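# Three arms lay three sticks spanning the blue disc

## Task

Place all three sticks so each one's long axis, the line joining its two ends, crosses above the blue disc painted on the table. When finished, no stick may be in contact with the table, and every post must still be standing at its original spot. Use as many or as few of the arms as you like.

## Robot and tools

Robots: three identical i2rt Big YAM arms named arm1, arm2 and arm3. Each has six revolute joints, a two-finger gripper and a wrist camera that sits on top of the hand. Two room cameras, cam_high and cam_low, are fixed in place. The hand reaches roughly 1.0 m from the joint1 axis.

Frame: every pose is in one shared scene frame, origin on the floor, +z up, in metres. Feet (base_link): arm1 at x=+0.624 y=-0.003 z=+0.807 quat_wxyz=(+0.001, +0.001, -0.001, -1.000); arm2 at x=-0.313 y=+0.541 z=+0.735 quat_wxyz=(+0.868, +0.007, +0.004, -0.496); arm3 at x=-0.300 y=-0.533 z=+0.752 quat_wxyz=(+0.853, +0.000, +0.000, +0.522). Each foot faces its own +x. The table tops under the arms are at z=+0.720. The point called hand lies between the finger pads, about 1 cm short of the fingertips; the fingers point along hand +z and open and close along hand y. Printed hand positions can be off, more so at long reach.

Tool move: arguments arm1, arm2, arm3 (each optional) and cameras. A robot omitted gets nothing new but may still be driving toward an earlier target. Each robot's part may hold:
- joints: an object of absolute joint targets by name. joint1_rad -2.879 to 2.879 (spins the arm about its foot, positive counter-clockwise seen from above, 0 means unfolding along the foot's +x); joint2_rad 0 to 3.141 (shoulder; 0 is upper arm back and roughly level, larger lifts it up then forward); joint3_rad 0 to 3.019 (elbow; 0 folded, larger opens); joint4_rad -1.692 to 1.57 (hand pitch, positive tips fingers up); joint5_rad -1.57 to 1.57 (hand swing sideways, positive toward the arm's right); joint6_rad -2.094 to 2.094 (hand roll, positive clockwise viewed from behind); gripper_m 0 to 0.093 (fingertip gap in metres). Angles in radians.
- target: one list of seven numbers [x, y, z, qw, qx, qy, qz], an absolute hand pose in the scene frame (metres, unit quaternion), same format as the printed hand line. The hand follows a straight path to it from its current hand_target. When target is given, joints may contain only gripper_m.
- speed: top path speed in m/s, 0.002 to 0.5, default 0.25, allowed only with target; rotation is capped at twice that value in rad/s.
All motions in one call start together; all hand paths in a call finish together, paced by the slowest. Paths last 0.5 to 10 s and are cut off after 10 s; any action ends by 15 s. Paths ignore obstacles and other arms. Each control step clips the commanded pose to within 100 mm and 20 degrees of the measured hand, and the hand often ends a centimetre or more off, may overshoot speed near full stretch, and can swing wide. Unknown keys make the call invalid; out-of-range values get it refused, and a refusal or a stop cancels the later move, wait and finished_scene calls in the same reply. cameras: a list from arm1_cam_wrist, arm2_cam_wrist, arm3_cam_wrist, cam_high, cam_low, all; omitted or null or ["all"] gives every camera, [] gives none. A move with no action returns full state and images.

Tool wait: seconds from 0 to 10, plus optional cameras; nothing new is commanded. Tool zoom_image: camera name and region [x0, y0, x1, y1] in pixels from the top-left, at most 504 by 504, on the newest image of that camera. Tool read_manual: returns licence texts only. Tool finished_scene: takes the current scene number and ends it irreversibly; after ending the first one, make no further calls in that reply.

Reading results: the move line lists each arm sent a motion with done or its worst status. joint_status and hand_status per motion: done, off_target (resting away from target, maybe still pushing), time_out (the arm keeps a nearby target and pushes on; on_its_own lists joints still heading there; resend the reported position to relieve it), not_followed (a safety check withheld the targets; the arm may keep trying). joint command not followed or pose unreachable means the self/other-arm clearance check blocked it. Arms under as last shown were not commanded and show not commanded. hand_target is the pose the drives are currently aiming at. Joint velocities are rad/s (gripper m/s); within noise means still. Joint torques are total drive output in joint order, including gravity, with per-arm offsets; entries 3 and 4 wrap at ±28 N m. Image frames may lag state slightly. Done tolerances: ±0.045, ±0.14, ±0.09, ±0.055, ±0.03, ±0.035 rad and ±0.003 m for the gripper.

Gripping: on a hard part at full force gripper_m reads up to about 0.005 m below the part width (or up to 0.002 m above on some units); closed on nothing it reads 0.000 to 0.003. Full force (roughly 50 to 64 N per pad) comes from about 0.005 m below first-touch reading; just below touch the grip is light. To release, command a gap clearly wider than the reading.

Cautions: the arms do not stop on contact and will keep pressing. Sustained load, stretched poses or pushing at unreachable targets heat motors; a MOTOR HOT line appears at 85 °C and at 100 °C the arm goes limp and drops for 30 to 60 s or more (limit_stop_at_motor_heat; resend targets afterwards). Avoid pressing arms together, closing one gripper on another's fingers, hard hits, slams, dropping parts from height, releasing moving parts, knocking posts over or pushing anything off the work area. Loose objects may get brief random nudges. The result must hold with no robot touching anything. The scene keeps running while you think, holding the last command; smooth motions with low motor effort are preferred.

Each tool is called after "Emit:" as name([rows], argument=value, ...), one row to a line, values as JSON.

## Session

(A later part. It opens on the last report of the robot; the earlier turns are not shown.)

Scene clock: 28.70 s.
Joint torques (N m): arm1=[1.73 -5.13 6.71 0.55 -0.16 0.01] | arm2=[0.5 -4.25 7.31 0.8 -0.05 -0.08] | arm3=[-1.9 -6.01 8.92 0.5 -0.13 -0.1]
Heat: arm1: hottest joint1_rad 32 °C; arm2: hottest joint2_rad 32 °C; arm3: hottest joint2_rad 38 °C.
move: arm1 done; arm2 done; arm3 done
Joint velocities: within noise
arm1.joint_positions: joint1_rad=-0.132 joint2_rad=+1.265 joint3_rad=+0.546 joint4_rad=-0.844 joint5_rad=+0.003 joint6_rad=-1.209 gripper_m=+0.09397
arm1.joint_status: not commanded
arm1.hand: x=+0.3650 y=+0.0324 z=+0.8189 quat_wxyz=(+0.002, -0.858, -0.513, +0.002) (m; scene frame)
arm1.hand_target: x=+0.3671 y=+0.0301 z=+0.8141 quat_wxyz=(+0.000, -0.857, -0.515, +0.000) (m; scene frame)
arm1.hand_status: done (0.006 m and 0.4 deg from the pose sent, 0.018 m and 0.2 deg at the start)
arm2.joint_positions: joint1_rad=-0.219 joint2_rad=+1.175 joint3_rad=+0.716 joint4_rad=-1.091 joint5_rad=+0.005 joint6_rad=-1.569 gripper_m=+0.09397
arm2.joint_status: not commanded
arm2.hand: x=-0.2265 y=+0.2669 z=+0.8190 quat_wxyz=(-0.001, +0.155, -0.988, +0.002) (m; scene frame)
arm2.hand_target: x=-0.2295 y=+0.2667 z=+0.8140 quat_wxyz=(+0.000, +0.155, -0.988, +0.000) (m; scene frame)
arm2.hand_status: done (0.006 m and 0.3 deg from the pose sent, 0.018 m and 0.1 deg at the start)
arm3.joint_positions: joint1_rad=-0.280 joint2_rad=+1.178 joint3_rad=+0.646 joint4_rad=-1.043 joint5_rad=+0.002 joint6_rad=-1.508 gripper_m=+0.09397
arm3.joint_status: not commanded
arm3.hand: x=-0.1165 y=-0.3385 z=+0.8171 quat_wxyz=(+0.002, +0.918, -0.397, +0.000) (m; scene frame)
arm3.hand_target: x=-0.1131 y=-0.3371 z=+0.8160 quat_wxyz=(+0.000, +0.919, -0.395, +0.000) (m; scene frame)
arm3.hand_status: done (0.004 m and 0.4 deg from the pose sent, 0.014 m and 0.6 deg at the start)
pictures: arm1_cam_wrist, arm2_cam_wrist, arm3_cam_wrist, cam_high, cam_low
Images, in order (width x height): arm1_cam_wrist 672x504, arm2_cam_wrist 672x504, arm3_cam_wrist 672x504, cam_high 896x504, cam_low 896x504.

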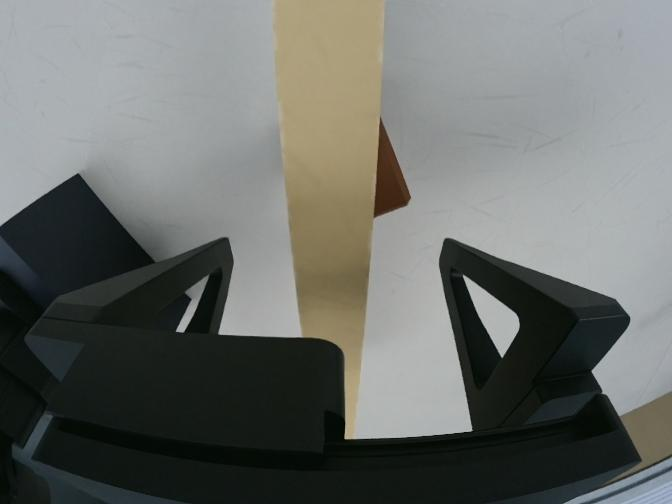

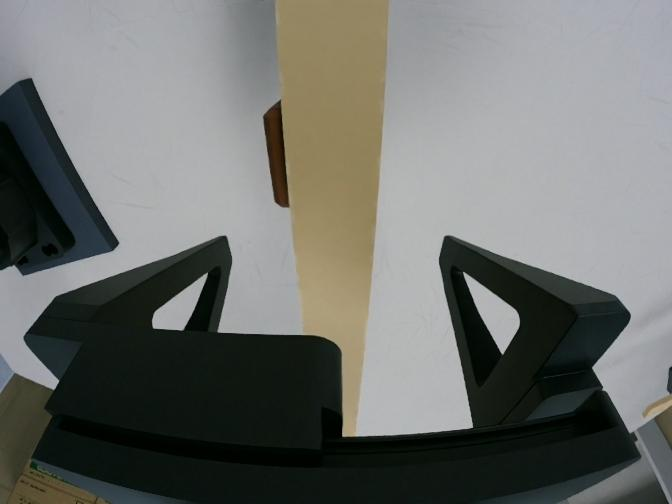

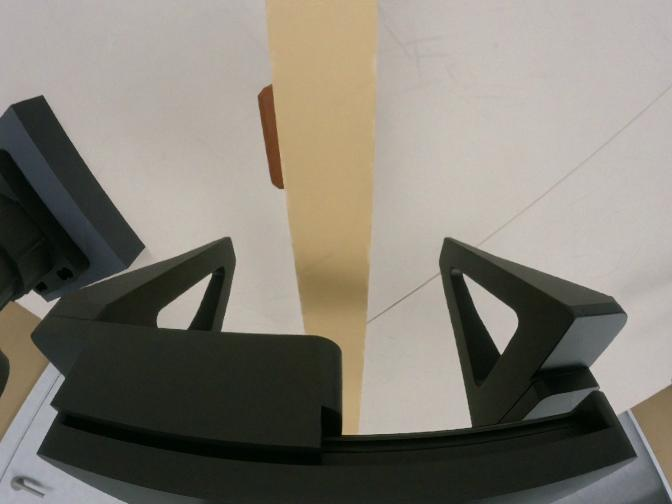

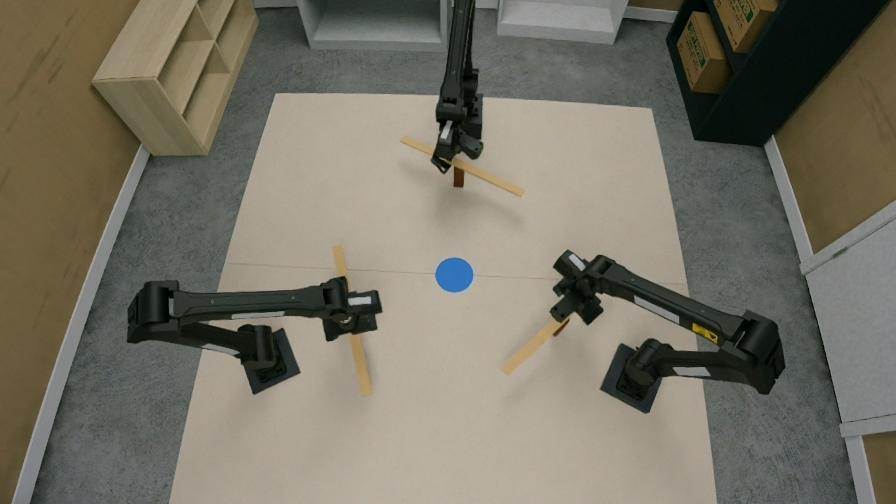

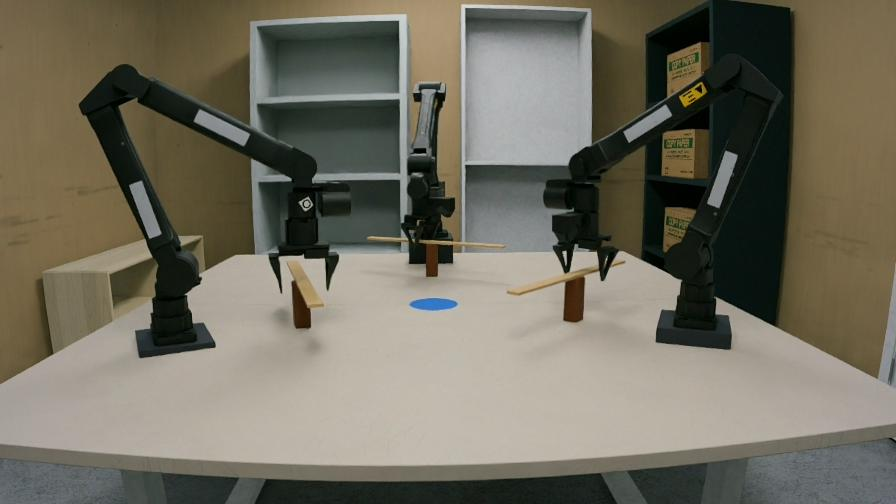

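Emit:
move(arm1={"joints":{"gripper_m":0.034}}, arm2={"joints":{"gripper_m":0.034}}, arm3={"joints":{"gripper_m":0.034}})

Scene clock: 29.80 s.
Joint torques (N m): arm1=[1.55 -4.42 6.71 0.55 -0.18 0] | arm2=[0.5 -4.25 7.32 0.81 -0.05 -0.08] | arm3=[-1.9 -6.12 8.91 0.57 -0.12 -0.1]
Heat: arm1: hottest joint1_rad 32 °C; arm2: hottest joint2_rad 32 °C; arm3: hottest joint2_rad 38 °C.
move: arm1 done; arm2 done; arm3 done
Joint velocities: within noise
arm1.joint_positions: joint1_rad=-0.132 joint2_rad=+1.265 joint3_rad=+0.546 joint4_rad=-0.844 joint5_rad=+0.003 joint6_rad=-1.209 gripper_m=+0.03413
arm1.joint_status: all done
arm1.hand: x=+0.3649 y=+0.0324 z=+0.8189 quat_wxyz=(+0.002, -0.858, -0.513, +0.002) (m; scene frame)
arm1.hand_target: x=+0.3670 y=+0.0301 z=+0.8141 quat_wxyz=(+0.000, -0.857, -0.515, +0.000) (m; scene frame)
arm1.hand_status: not commanded
arm2.joint_positions: joint1_rad=-0.219 joint2_rad=+1.175 joint3_rad=+0.716 joint4_rad=-1.091 joint5_rad=+0.005 joint6_rad=-1.570 gripper_m=+0.03412
arm2.joint_status: all done
arm2.hand: x=-0.2265 y=+0.2668 z=+0.8190 quat_wxyz=(-0.001, +0.156, -0.988, +0.003) (m; scene frame)
arm2.hand_target: x=-0.2295 y=+0.2667 z=+0.8140 quat_wxyz=(+0.000, +0.155, -0.988, +0.000) (m; scene frame)
arm2.hand_status: not commanded
arm3.joint_positions: joint1_rad=-0.280 joint2_rad=+1.178 joint3_rad=+0.646 joint4_rad=-1.043 joint5_rad=+0.002 joint6_rad=-1.509 gripper_m=+0.03410
arm3.joint_status: all done
arm3.hand: x=-0.1165 y=-0.3384 z=+0.8171 quat_wxyz=(+0.002, +0.918, -0.396, +0.000) (m; scene frame)
arm3.hand_target: x=-0.1130 y=-0.3371 z=+0.8160 quat_wxyz=(+0.000, +0.919, -0.395, +0.000) (m; scene frame)
arm3.hand_status: not commanded
pictures: arm1_cam_wrist, arm2_cam_wrist, arm3_cam_wrist, cam_high, cam_low
Images, in order (width x height): arm1_cam_wrist 672x504, arm2_cam_wrist 672x504, arm3_cam_wrist 672x504, cam_high 896x504, cam_low 896x504.

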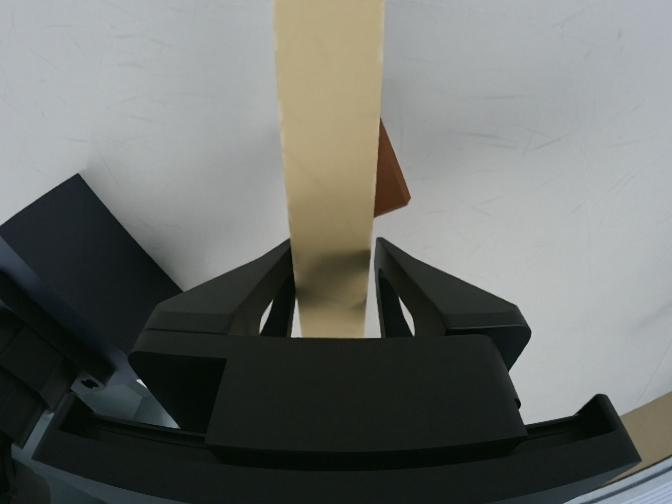

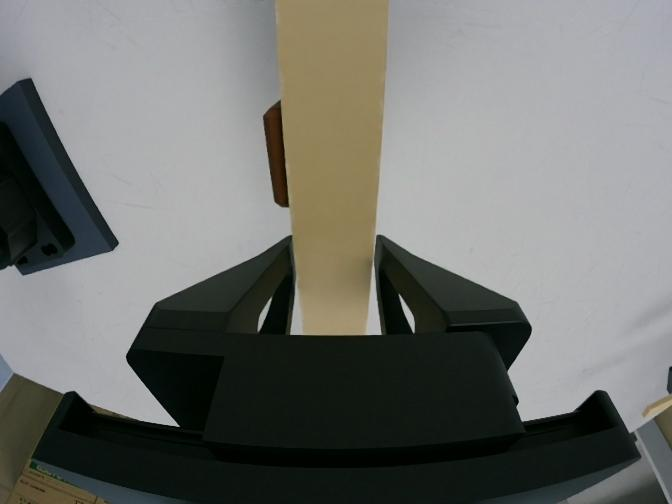

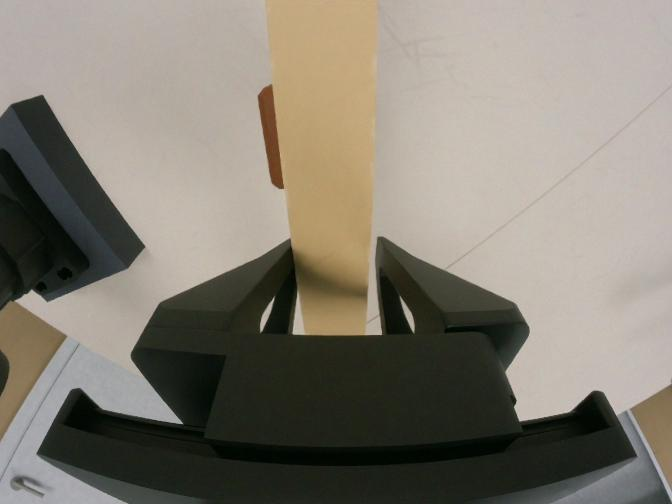

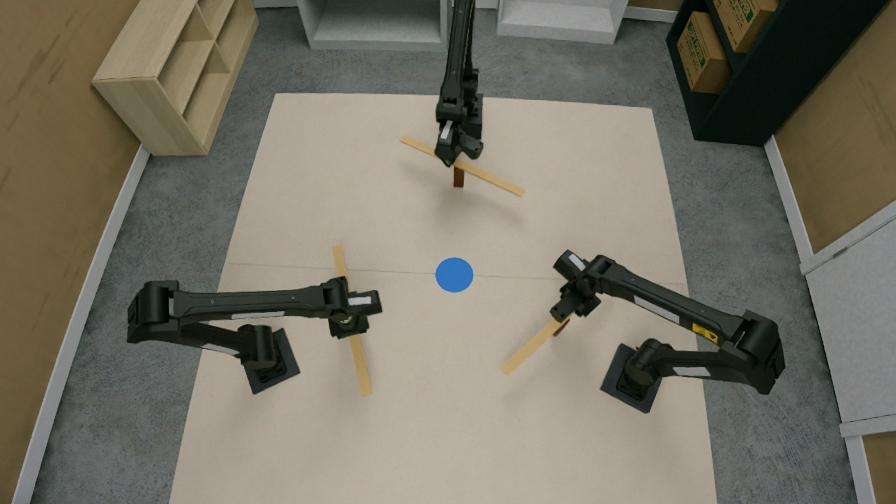

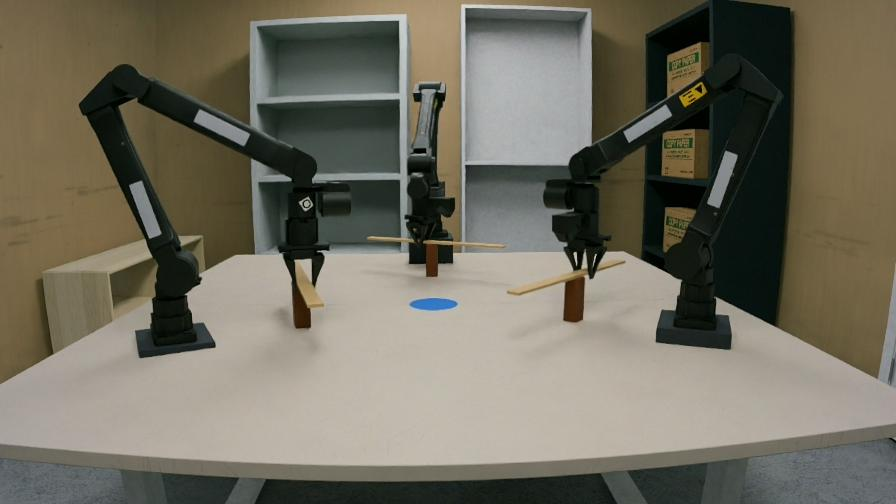

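Emit:
move(arm1={"joints":{"gripper_m":0.02}}, arm2={"joints":{"gripper_m":0.02}}, arm3={"joints":{"gripper_m":0.02}}, cameras=["arm1_cam_wrist","arm2_cam_wrist","arm3_cam_wrist"])

Emit:
move(arm1={"target":[0.367,0.030,0.864,0,0.857,0.515,0],"speed":0.08}, arm2={"target":[-0.2295,0.2665,0.864,0,-0.155,0.988,0],"speed":0.08}, arm3={"target":[-0.113,-0.337,0.866,0,-0.919,0.395,0],"speed":0.08})

Scene clock: 42.93 s.
Joint torques (N m): arm1=[2.14 -4.95 6.79 0.62 -0.17 0.03] | arm2=[0.5 -4.25 7.31 0.76 -0.05 -0.06] | arm3=[-1.55 -5.95 8.88 0.49 -0.13 -0.09]
Heat: arm1: hottest joint1_rad 32 °C; arm2: hottest joint2_rad 32 °C; arm3: hottest joint2_rad 38 °C.
move: arm1 off_target; arm2 off_target; arm3 off_target
Joint velocities: within noise
arm1.joint_positions: joint1_rad=-0.132 joint2_rad=+1.265 joint3_rad=+0.546 joint4_rad=-0.844 joint5_rad=+0.003 joint6_rad=-1.209 gripper_m=+0.02780
arm1.joint_status: gripper_m off_target (ended at +0.02783, target +0.02000)
arm1.hand: x=+0.3649 y=+0.0324 z=+0.8189 quat_wxyz=(+0.002, -0.858, -0.514, +0.002) (m; scene frame)
arm1.hand_target: x=+0.3670 y=+0.0301 z=+0.8141 quat_wxyz=(+0.000, -0.857, -0.515, +0.000) (m; scene frame)
arm1.hand_status: not commanded
arm2.joint_positions: joint1_rad=-0.219 joint2_rad=+1.175 joint3_rad=+0.716 joint4_rad=-1.090 joint5_rad=+0.005 joint6_rad=-1.571 gripper_m=+0.02727
arm2.joint_status: gripper_m off_target (ended at +0.02730, target +0.02000)
arm2.hand: x=-0.2264 y=+0.2666 z=+0.8190 quat_wxyz=(-0.001, +0.156, -0.988, +0.003) (m; scene frame)
arm2.hand_target: x=-0.2295 y=+0.2666 z=+0.8140 quat_wxyz=(+0.000, +0.155, -0.988, +0.000) (m; scene frame)
arm2.hand_status: not commanded
arm3.joint_positions: joint1_rad=-0.280 joint2_rad=+1.178 joint3_rad=+0.646 joint4_rad=-1.042 joint5_rad=+0.002 joint6_rad=-1.510 gripper_m=+0.02735
arm3.joint_status: gripper_m off_target (ended at +0.02738, target +0.02000)
arm3.hand: x=-0.1164 y=-0.3383 z=+0.8171 quat_wxyz=(+0.002, +0.918, -0.396, +0.000) (m; scene frame)
arm3.hand_target: x=-0.1131 y=-0.3371 z=+0.8160 quat_wxyz=(+0.000, +0.919, -0.395, +0.000) (m; scene frame)
arm3.hand_status: not commanded
pictures: arm1_cam_wrist, arm2_cam_wrist, arm3_cam_wrist
Images, in order (width x height): arm1_cam_wrist 672x504, arm2_cam_wrist 672x504, arm3_cam_wrist 672x504.

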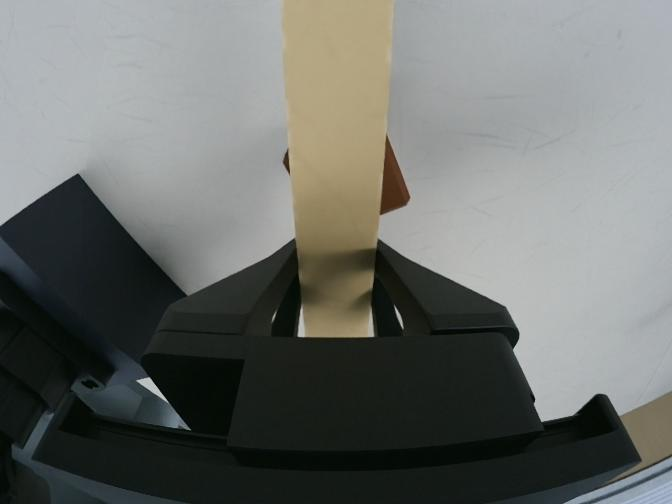

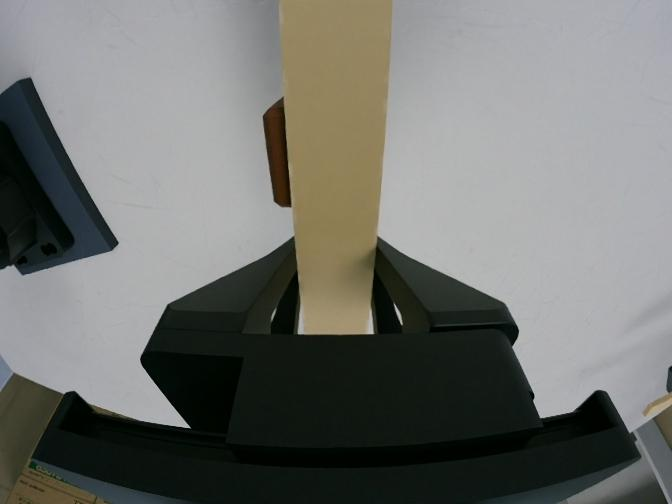

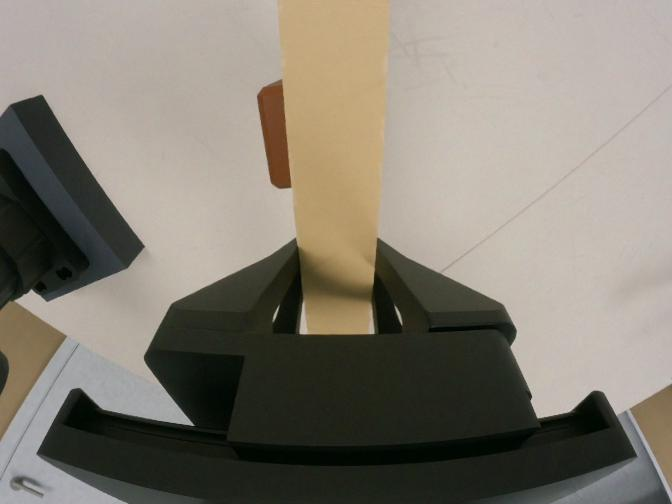

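Scene clock: 44.17 s.
Joint torques (N m): arm1=[1.26 -5.25 12.04 -0.54 -0.14 0.03] | arm2=[0.62 -5.71 13.07 -0.31 -0.03 -0.06] | arm3=[-1.9 -7.47 13.01 -0.2 -0.09 -0.1]
Heat: arm1: hottest joint1_rad 32 °C; arm2: hottest joint2_rad 32 °C; arm3: hottest joint2_rad 38 °C.
move: arm1 off_target; arm2 off_target; arm3 off_target
Joint velocities: within noise
arm1.joint_positions: joint1_rad=-0.132 joint2_rad=+1.166 joint3_rad=+0.562 joint4_rad=-1.008 joint5_rad=+0.003 joint6_rad=-1.209 gripper_m=+0.02780
arm1.joint_status: not commanded
arm1.hand: x=+0.3872 y=+0.0295 z=+0.8471 quat_wxyz=(-0.013, -0.858, -0.514, -0.017) (m; scene frame)
arm1.hand_target: x=+0.3676 y=+0.0300 z=+0.8639 quat_wxyz=(+0.000, -0.857, -0.515, +0.000) (m; scene frame)
arm1.hand_status: off_target (0.026 m and 2.5 deg from the pose sent, 0.045 m and 0.4 deg at the start)
arm2.joint_positions: joint1_rad=-0.219 joint2_rad=+1.131 joint3_rad=+0.734 joint4_rad=-1.229 joint5_rad=+0.005 joint6_rad=-1.571 gripper_m=+0.02727
arm2.joint_status: not commanded
arm2.hand: x=-0.2342 y=+0.2904 z=+0.8376 quat_wxyz=(+0.005, +0.156, -0.987, -0.034) (m; scene frame)
arm2.hand_target: x=-0.2298 y=+0.2679 z=+0.8638 quat_wxyz=(+0.000, +0.155, -0.988, +0.000) (m; scene frame)
arm2.hand_status: off_target (0.036 m and 4.0 deg from the pose sent, 0.045 m and 0.4 deg at the start)
arm3.joint_positions: joint1_rad=-0.280 joint2_rad=+1.123 joint3_rad=+0.696 joint4_rad=-1.192 joint5_rad=+0.001 joint6_rad=-1.510 gripper_m=+0.02735
arm3.joint_status: not commanded
arm3.hand: x=-0.1255 y=-0.3479 z=+0.8479 quat_wxyz=(+0.023, +0.918, -0.396, -0.008) (m; scene frame)
arm3.hand_target: x=-0.1135 y=-0.3375 z=+0.8659 quat_wxyz=(+0.000, +0.919, -0.395, +0.000) (m; scene frame)
arm3.hand_status: off_target (0.025 m and 2.7 deg from the pose sent, 0.049 m and 0.2 deg at the start)
pictures: arm1_cam_wrist, arm2_cam_wrist, arm3_cam_wrist, cam_high, cam_low
Images, in order (width x height): arm1_cam_wrist 672x504, arm2_cam_wrist 672x504, arm3_cam_wrist 672x504, cam_high 896x504, cam_low 896x504.

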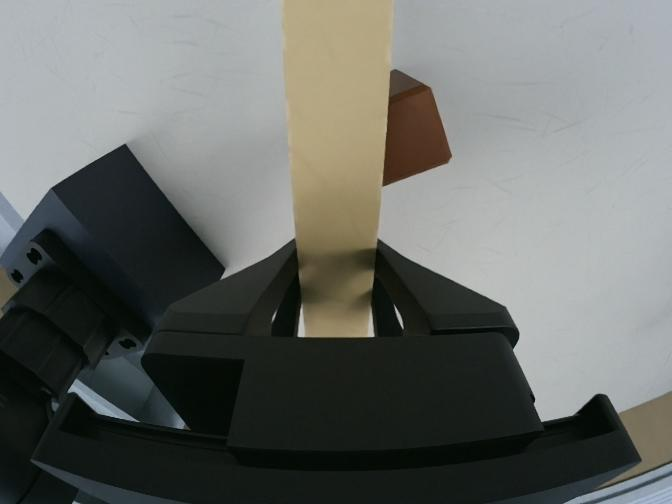

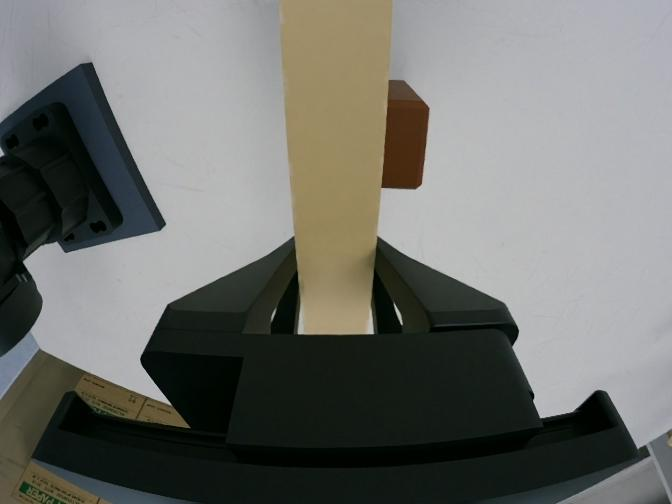

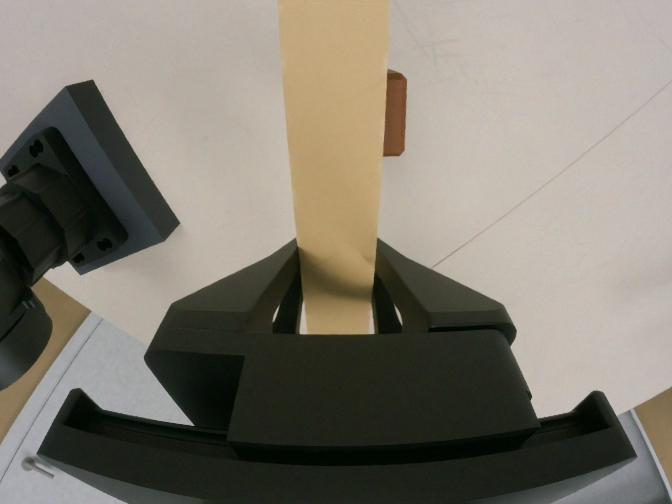

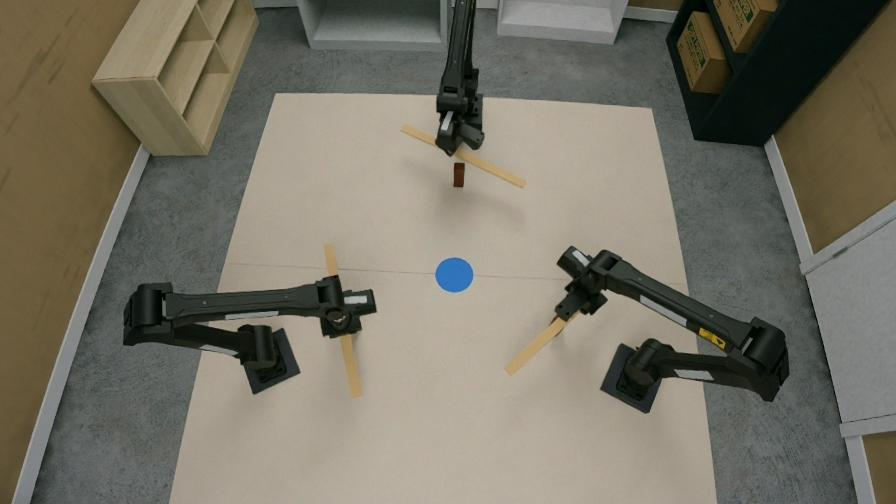

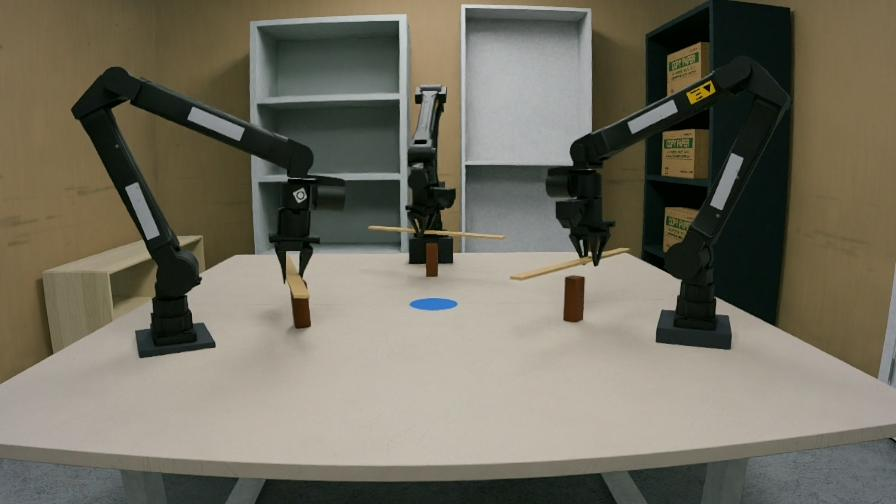

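Emit:
move(arm1={"target":[0.261,-0.005,0.935,0.0061,0.9852,0.0361,-0.1675],"speed":0.12}, arm2={"target":[-0.134,0.210,0.935,0.1508,0.4306,0.8869,-0.0732],"speed":0.12}, arm3={"target":[-0.120,-0.238,0.930,0.1386,-0.5542,0.8154,0.0942],"speed":0.12})

Scene clock: 51.80 s.
Joint torques (N m): arm1=[1.61 -6.24 14.37 1.35 0.08 0.08] | arm2=[2.37 -6.89 14.94 1.48 0.04 0.09] | arm3=[-0.44 -8.29 15.09 1.07 0.05 0.09]
Heat: arm1: hottest joint1_rad 32 °C; arm2: hottest joint2_rad 32 °C; arm3: hottest joint2_rad 38 °C.
move: arm1 off_target; arm2 off_target; arm3 off_target
Joint velocities: within noise
arm1.joint_positions: joint1_rad=-0.013 joint2_rad=+1.141 joint3_rad=+0.704 joint4_rad=-0.877 joint5_rad=-0.026 joint6_rad=-0.081 gripper_m=+0.02784
arm1.joint_status: not commanded
arm1.hand: x=+0.2895 y=-0.0028 z=+0.9078 quat_wxyz=(-0.008, -0.991, -0.036, +0.127) (m; scene frame)
arm1.hand_target: x=+0.2629 y=-0.0050 z=+0.9358 quat_wxyz=(-0.006, -0.985, -0.036, +0.168) (m; scene frame)
arm1.hand_status: off_target (0.039 m and 4.6 deg from the pose sent, 0.158 m and 61.2 deg at the start)
arm2.joint_positions: joint1_rad=-0.066 joint2_rad=+1.113 joint3_rad=+0.865 joint4_rad=-1.086 joint5_rad=-0.058 joint6_rad=-0.192 gripper_m=+0.02730
arm2.joint_status: not commanded
arm2.hand: x=-0.1505 y=+0.2355 z=+0.8951 quat_wxyz=(-0.108, -0.435, -0.893, +0.041) (m; scene frame)
arm2.hand_target: x=-0.1354 y=+0.2129 z=+0.9356 quat_wxyz=(-0.151, -0.430, -0.887, +0.073) (m; scene frame)
arm2.hand_status: off_target (0.050 m and 6.2 deg from the pose sent, 0.161 m and 72.8 deg at the start)
arm3.joint_positions: joint1_rad=-0.115 joint2_rad=+1.062 joint3_rad=+0.778 joint4_rad=-1.044 joint5_rad=-0.069 joint6_rad=-0.204 gripper_m=+0.02745
arm3.joint_status: not commanded
arm3.hand: x=-0.1307 y=-0.2579 z=+0.8996 quat_wxyz=(-0.099, +0.558, -0.820, -0.078) (m; scene frame)
arm3.hand_target: x=-0.1210 y=-0.2395 z=+0.9304 quat_wxyz=(-0.139, +0.554, -0.815, -0.095) (m; scene frame)
arm3.hand_status: off_target (0.038 m and 4.9 deg from the pose sent, 0.137 m and 68.0 deg at the start)
pictures: arm1_cam_wrist, arm2_cam_wrist, arm3_cam_wrist, cam_high, cam_low
Images, in order (width x height): arm1_cam_wrist 672x504, arm2_cam_wrist 672x504, arm3_cam_wrist 672x504, cam_high 896x504, cam_low 896x504.

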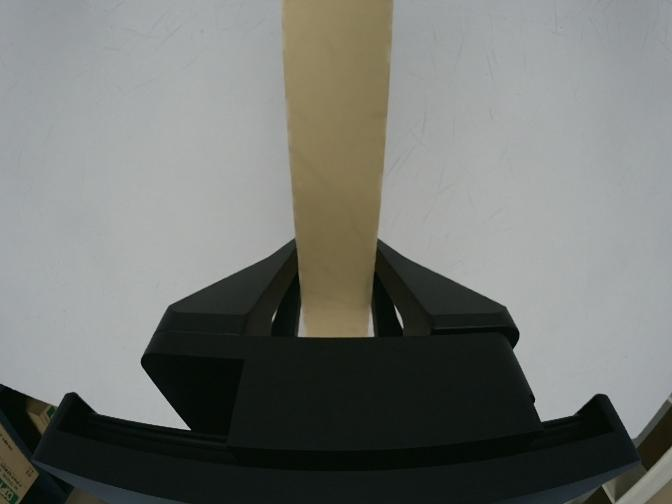

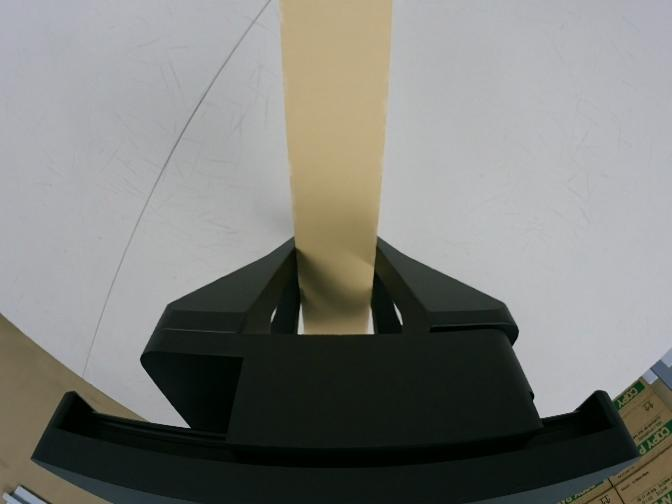

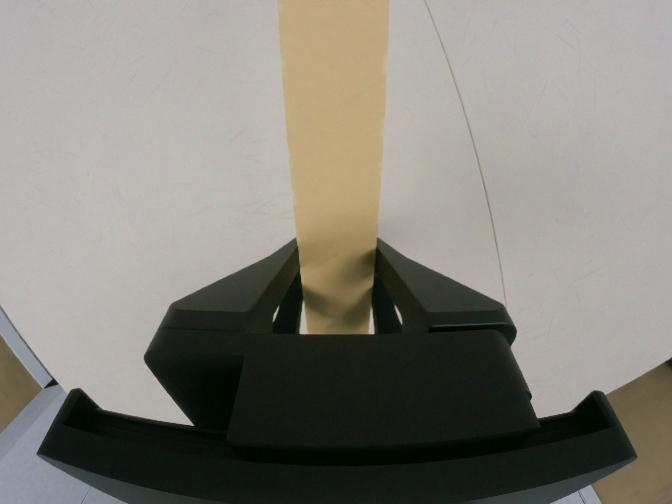

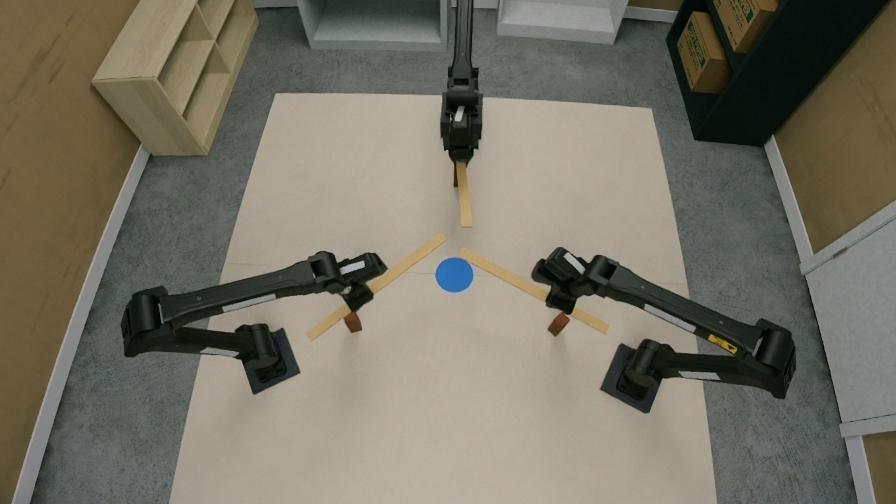

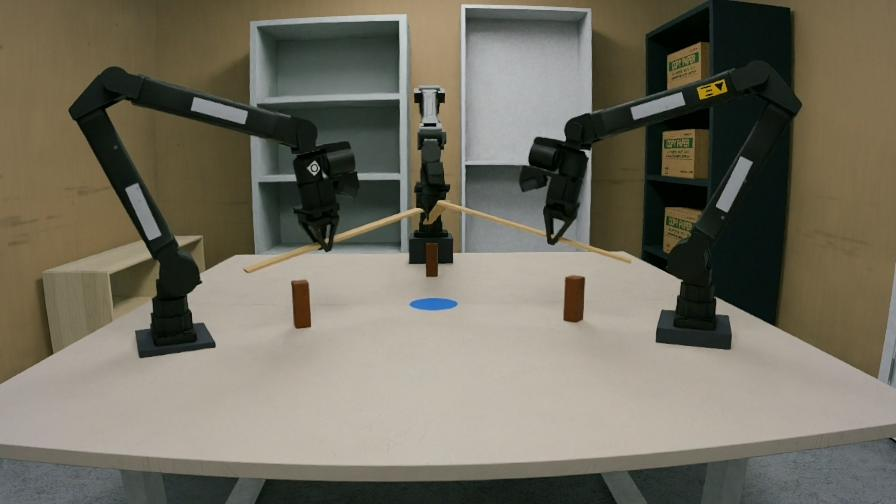

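Emit:
move(arm1={"target":[0.234,-0.007,0.957,0.0079,0.9756,0.0357,-0.2162],"speed":0.12}, arm2={"target":[-0.119,0.187,0.970,0.1947,0.4264,0.8783,-0.0945],"speed":0.12}, arm3={"target":[-0.110,-0.2195,0.954,0.179,-0.5488,0.8075,0.1216],"speed":0.12})

Emit:
zoom_image(camera="cam_high", region=[290, 110, 640, 390])

Emit:
zoom_image(camera="cam_low", region=[220, 120, 660, 340])

Scene clock: 54.73 s.
Joint torques (N m): arm1=[1.79 -5.89 14.35 1.69 -0.14 0.08] | arm2=[2.43 -6.18 15.1 1.72 -0.12 0.07] | arm3=[-1.14 -8.29 15.21 1.36 -0.13 0.1]
Heat: arm1: hottest joint1_rad 32 °C; arm2: hottest joint2_rad 32 °C; arm3: hottest joint2_rad 38 °C.
move: arm1 off_target; arm2 off_target; arm3 off_target
Joint velocities: within noise
arm1.joint_positions: joint1_rad=-0.010 joint2_rad=+1.137 joint3_rad=+0.739 joint4_rad=-0.815 joint5_rad=-0.027 joint6_rad=-0.076 gripper_m=+0.02784
arm1.joint_status: not commanded
arm1.hand: x=+0.2608 y=-0.0035 z=+0.9289 quat_wxyz=(-0.007, -0.983, -0.035, +0.178) (m; scene frame)
arm1.hand_target: x=+0.2361 y=-0.0069 z=+0.9576 quat_wxyz=(-0.008, -0.976, -0.036, +0.216) (m; scene frame)
arm1.hand_status: off_target (0.039 m and 4.5 deg from the pose sent, 0.074 m and 10.3 deg at the start)
arm2.joint_positions: joint1_rad=-0.066 joint2_rad=+1.106 joint3_rad=+0.939 joint4_rad=-1.055 joint5_rad=-0.072 joint6_rad=-0.186 gripper_m=+0.02730
arm2.joint_status: not commanded
arm2.hand: x=-0.1345 y=+0.2086 z=+0.9326 quat_wxyz=(-0.157, -0.432, -0.886, +0.069) (m; scene frame)
arm2.hand_target: x=-0.1204 y=+0.1896 z=+0.9703 quat_wxyz=(-0.195, -0.426, -0.878, +0.094) (m; scene frame)
arm2.hand_status: off_target (0.046 m and 5.4 deg from the pose sent, 0.095 m and 11.9 deg at the start)
arm3.joint_positions: joint1_rad=-0.115 joint2_rad=+1.046 joint3_rad=+0.811 joint4_rad=-0.991 joint5_rad=-0.086 joint6_rad=-0.201 gripper_m=+0.02745
arm3.joint_status: not commanded
arm3.hand: x=-0.1204 y=-0.2373 z=+0.9231 quat_wxyz=(-0.143, +0.555, -0.813, -0.105) (m; scene frame)
arm3.hand_target: x=-0.1109 y=-0.2210 z=+0.9542 quat_wxyz=(-0.179, +0.549, -0.807, -0.122) (m; scene frame)
arm3.hand_status: off_target (0.037 m and 4.7 deg from the pose sent, 0.070 m and 10.6 deg at the start)
pictures: arm1_cam_wrist, arm2_cam_wrist, arm3_cam_wrist, cam_high, cam_low
Images, in order (width x height): arm1_cam_wrist 672x504, arm2_cam_wrist 672x504, arm3_cam_wrist 672x504, cam_high 896x504, cam_low 896x504.

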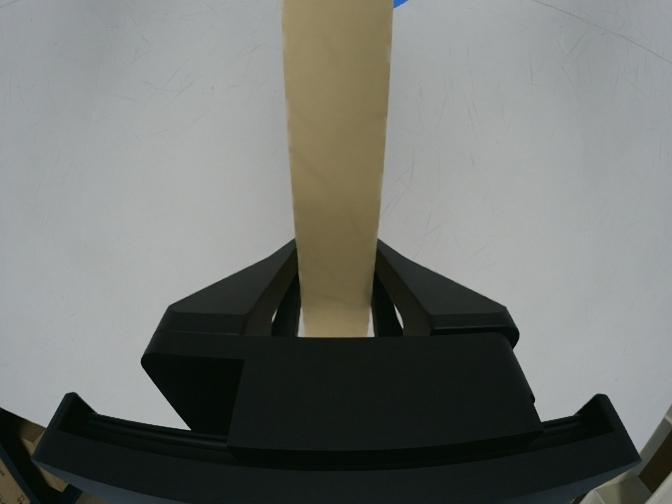

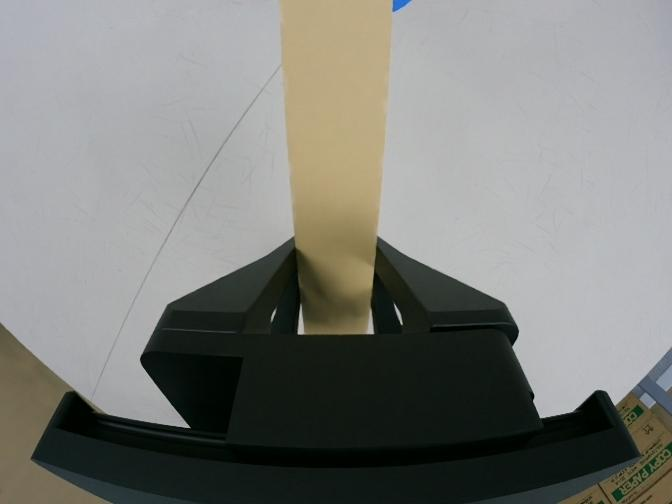

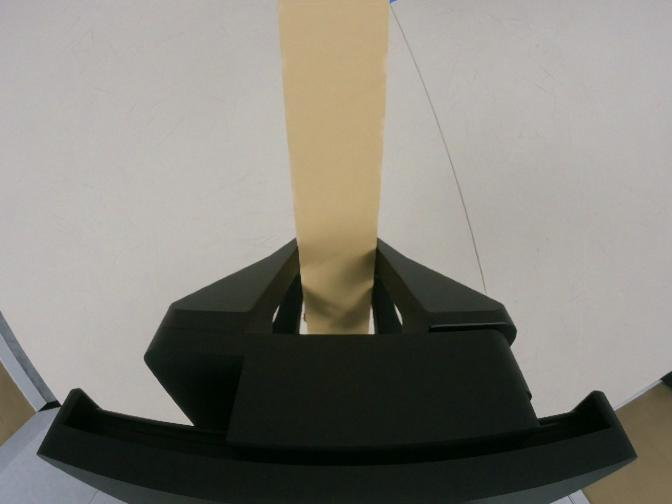

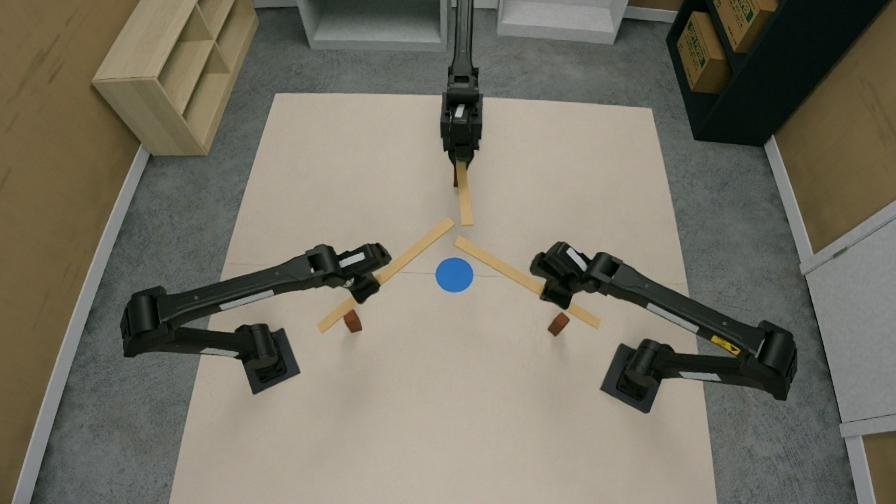

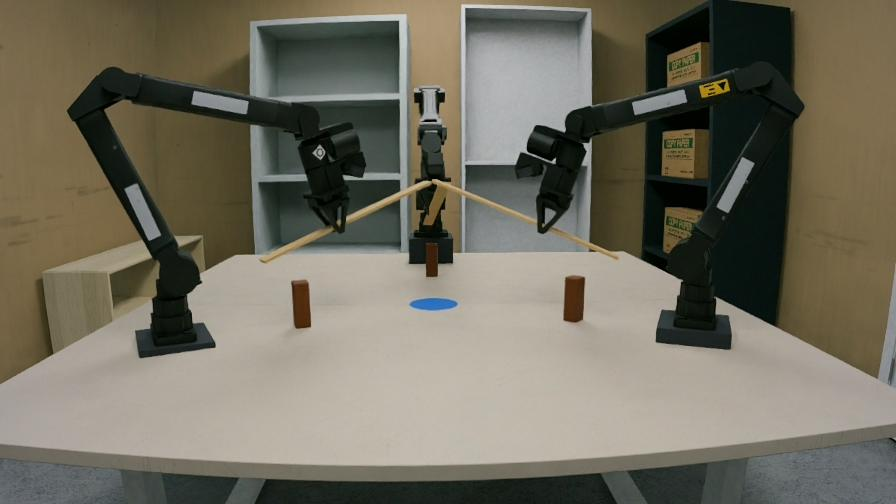

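Scaled by 1.440 from the camera's 896x504 image, which has a finer 1280x720 frame.

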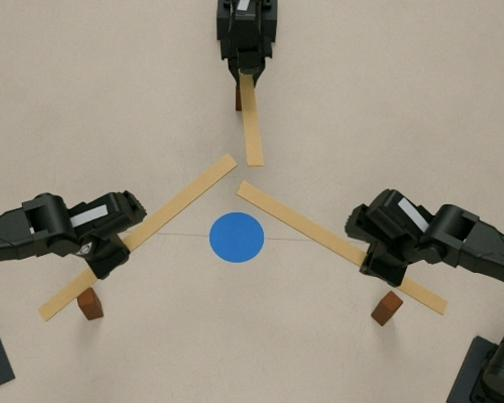

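Scaled by 1.145 from the camera's 896x504 image, which has a finer 1280x720 frame.

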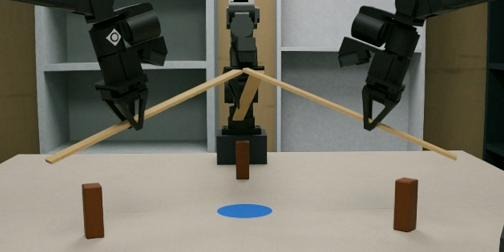

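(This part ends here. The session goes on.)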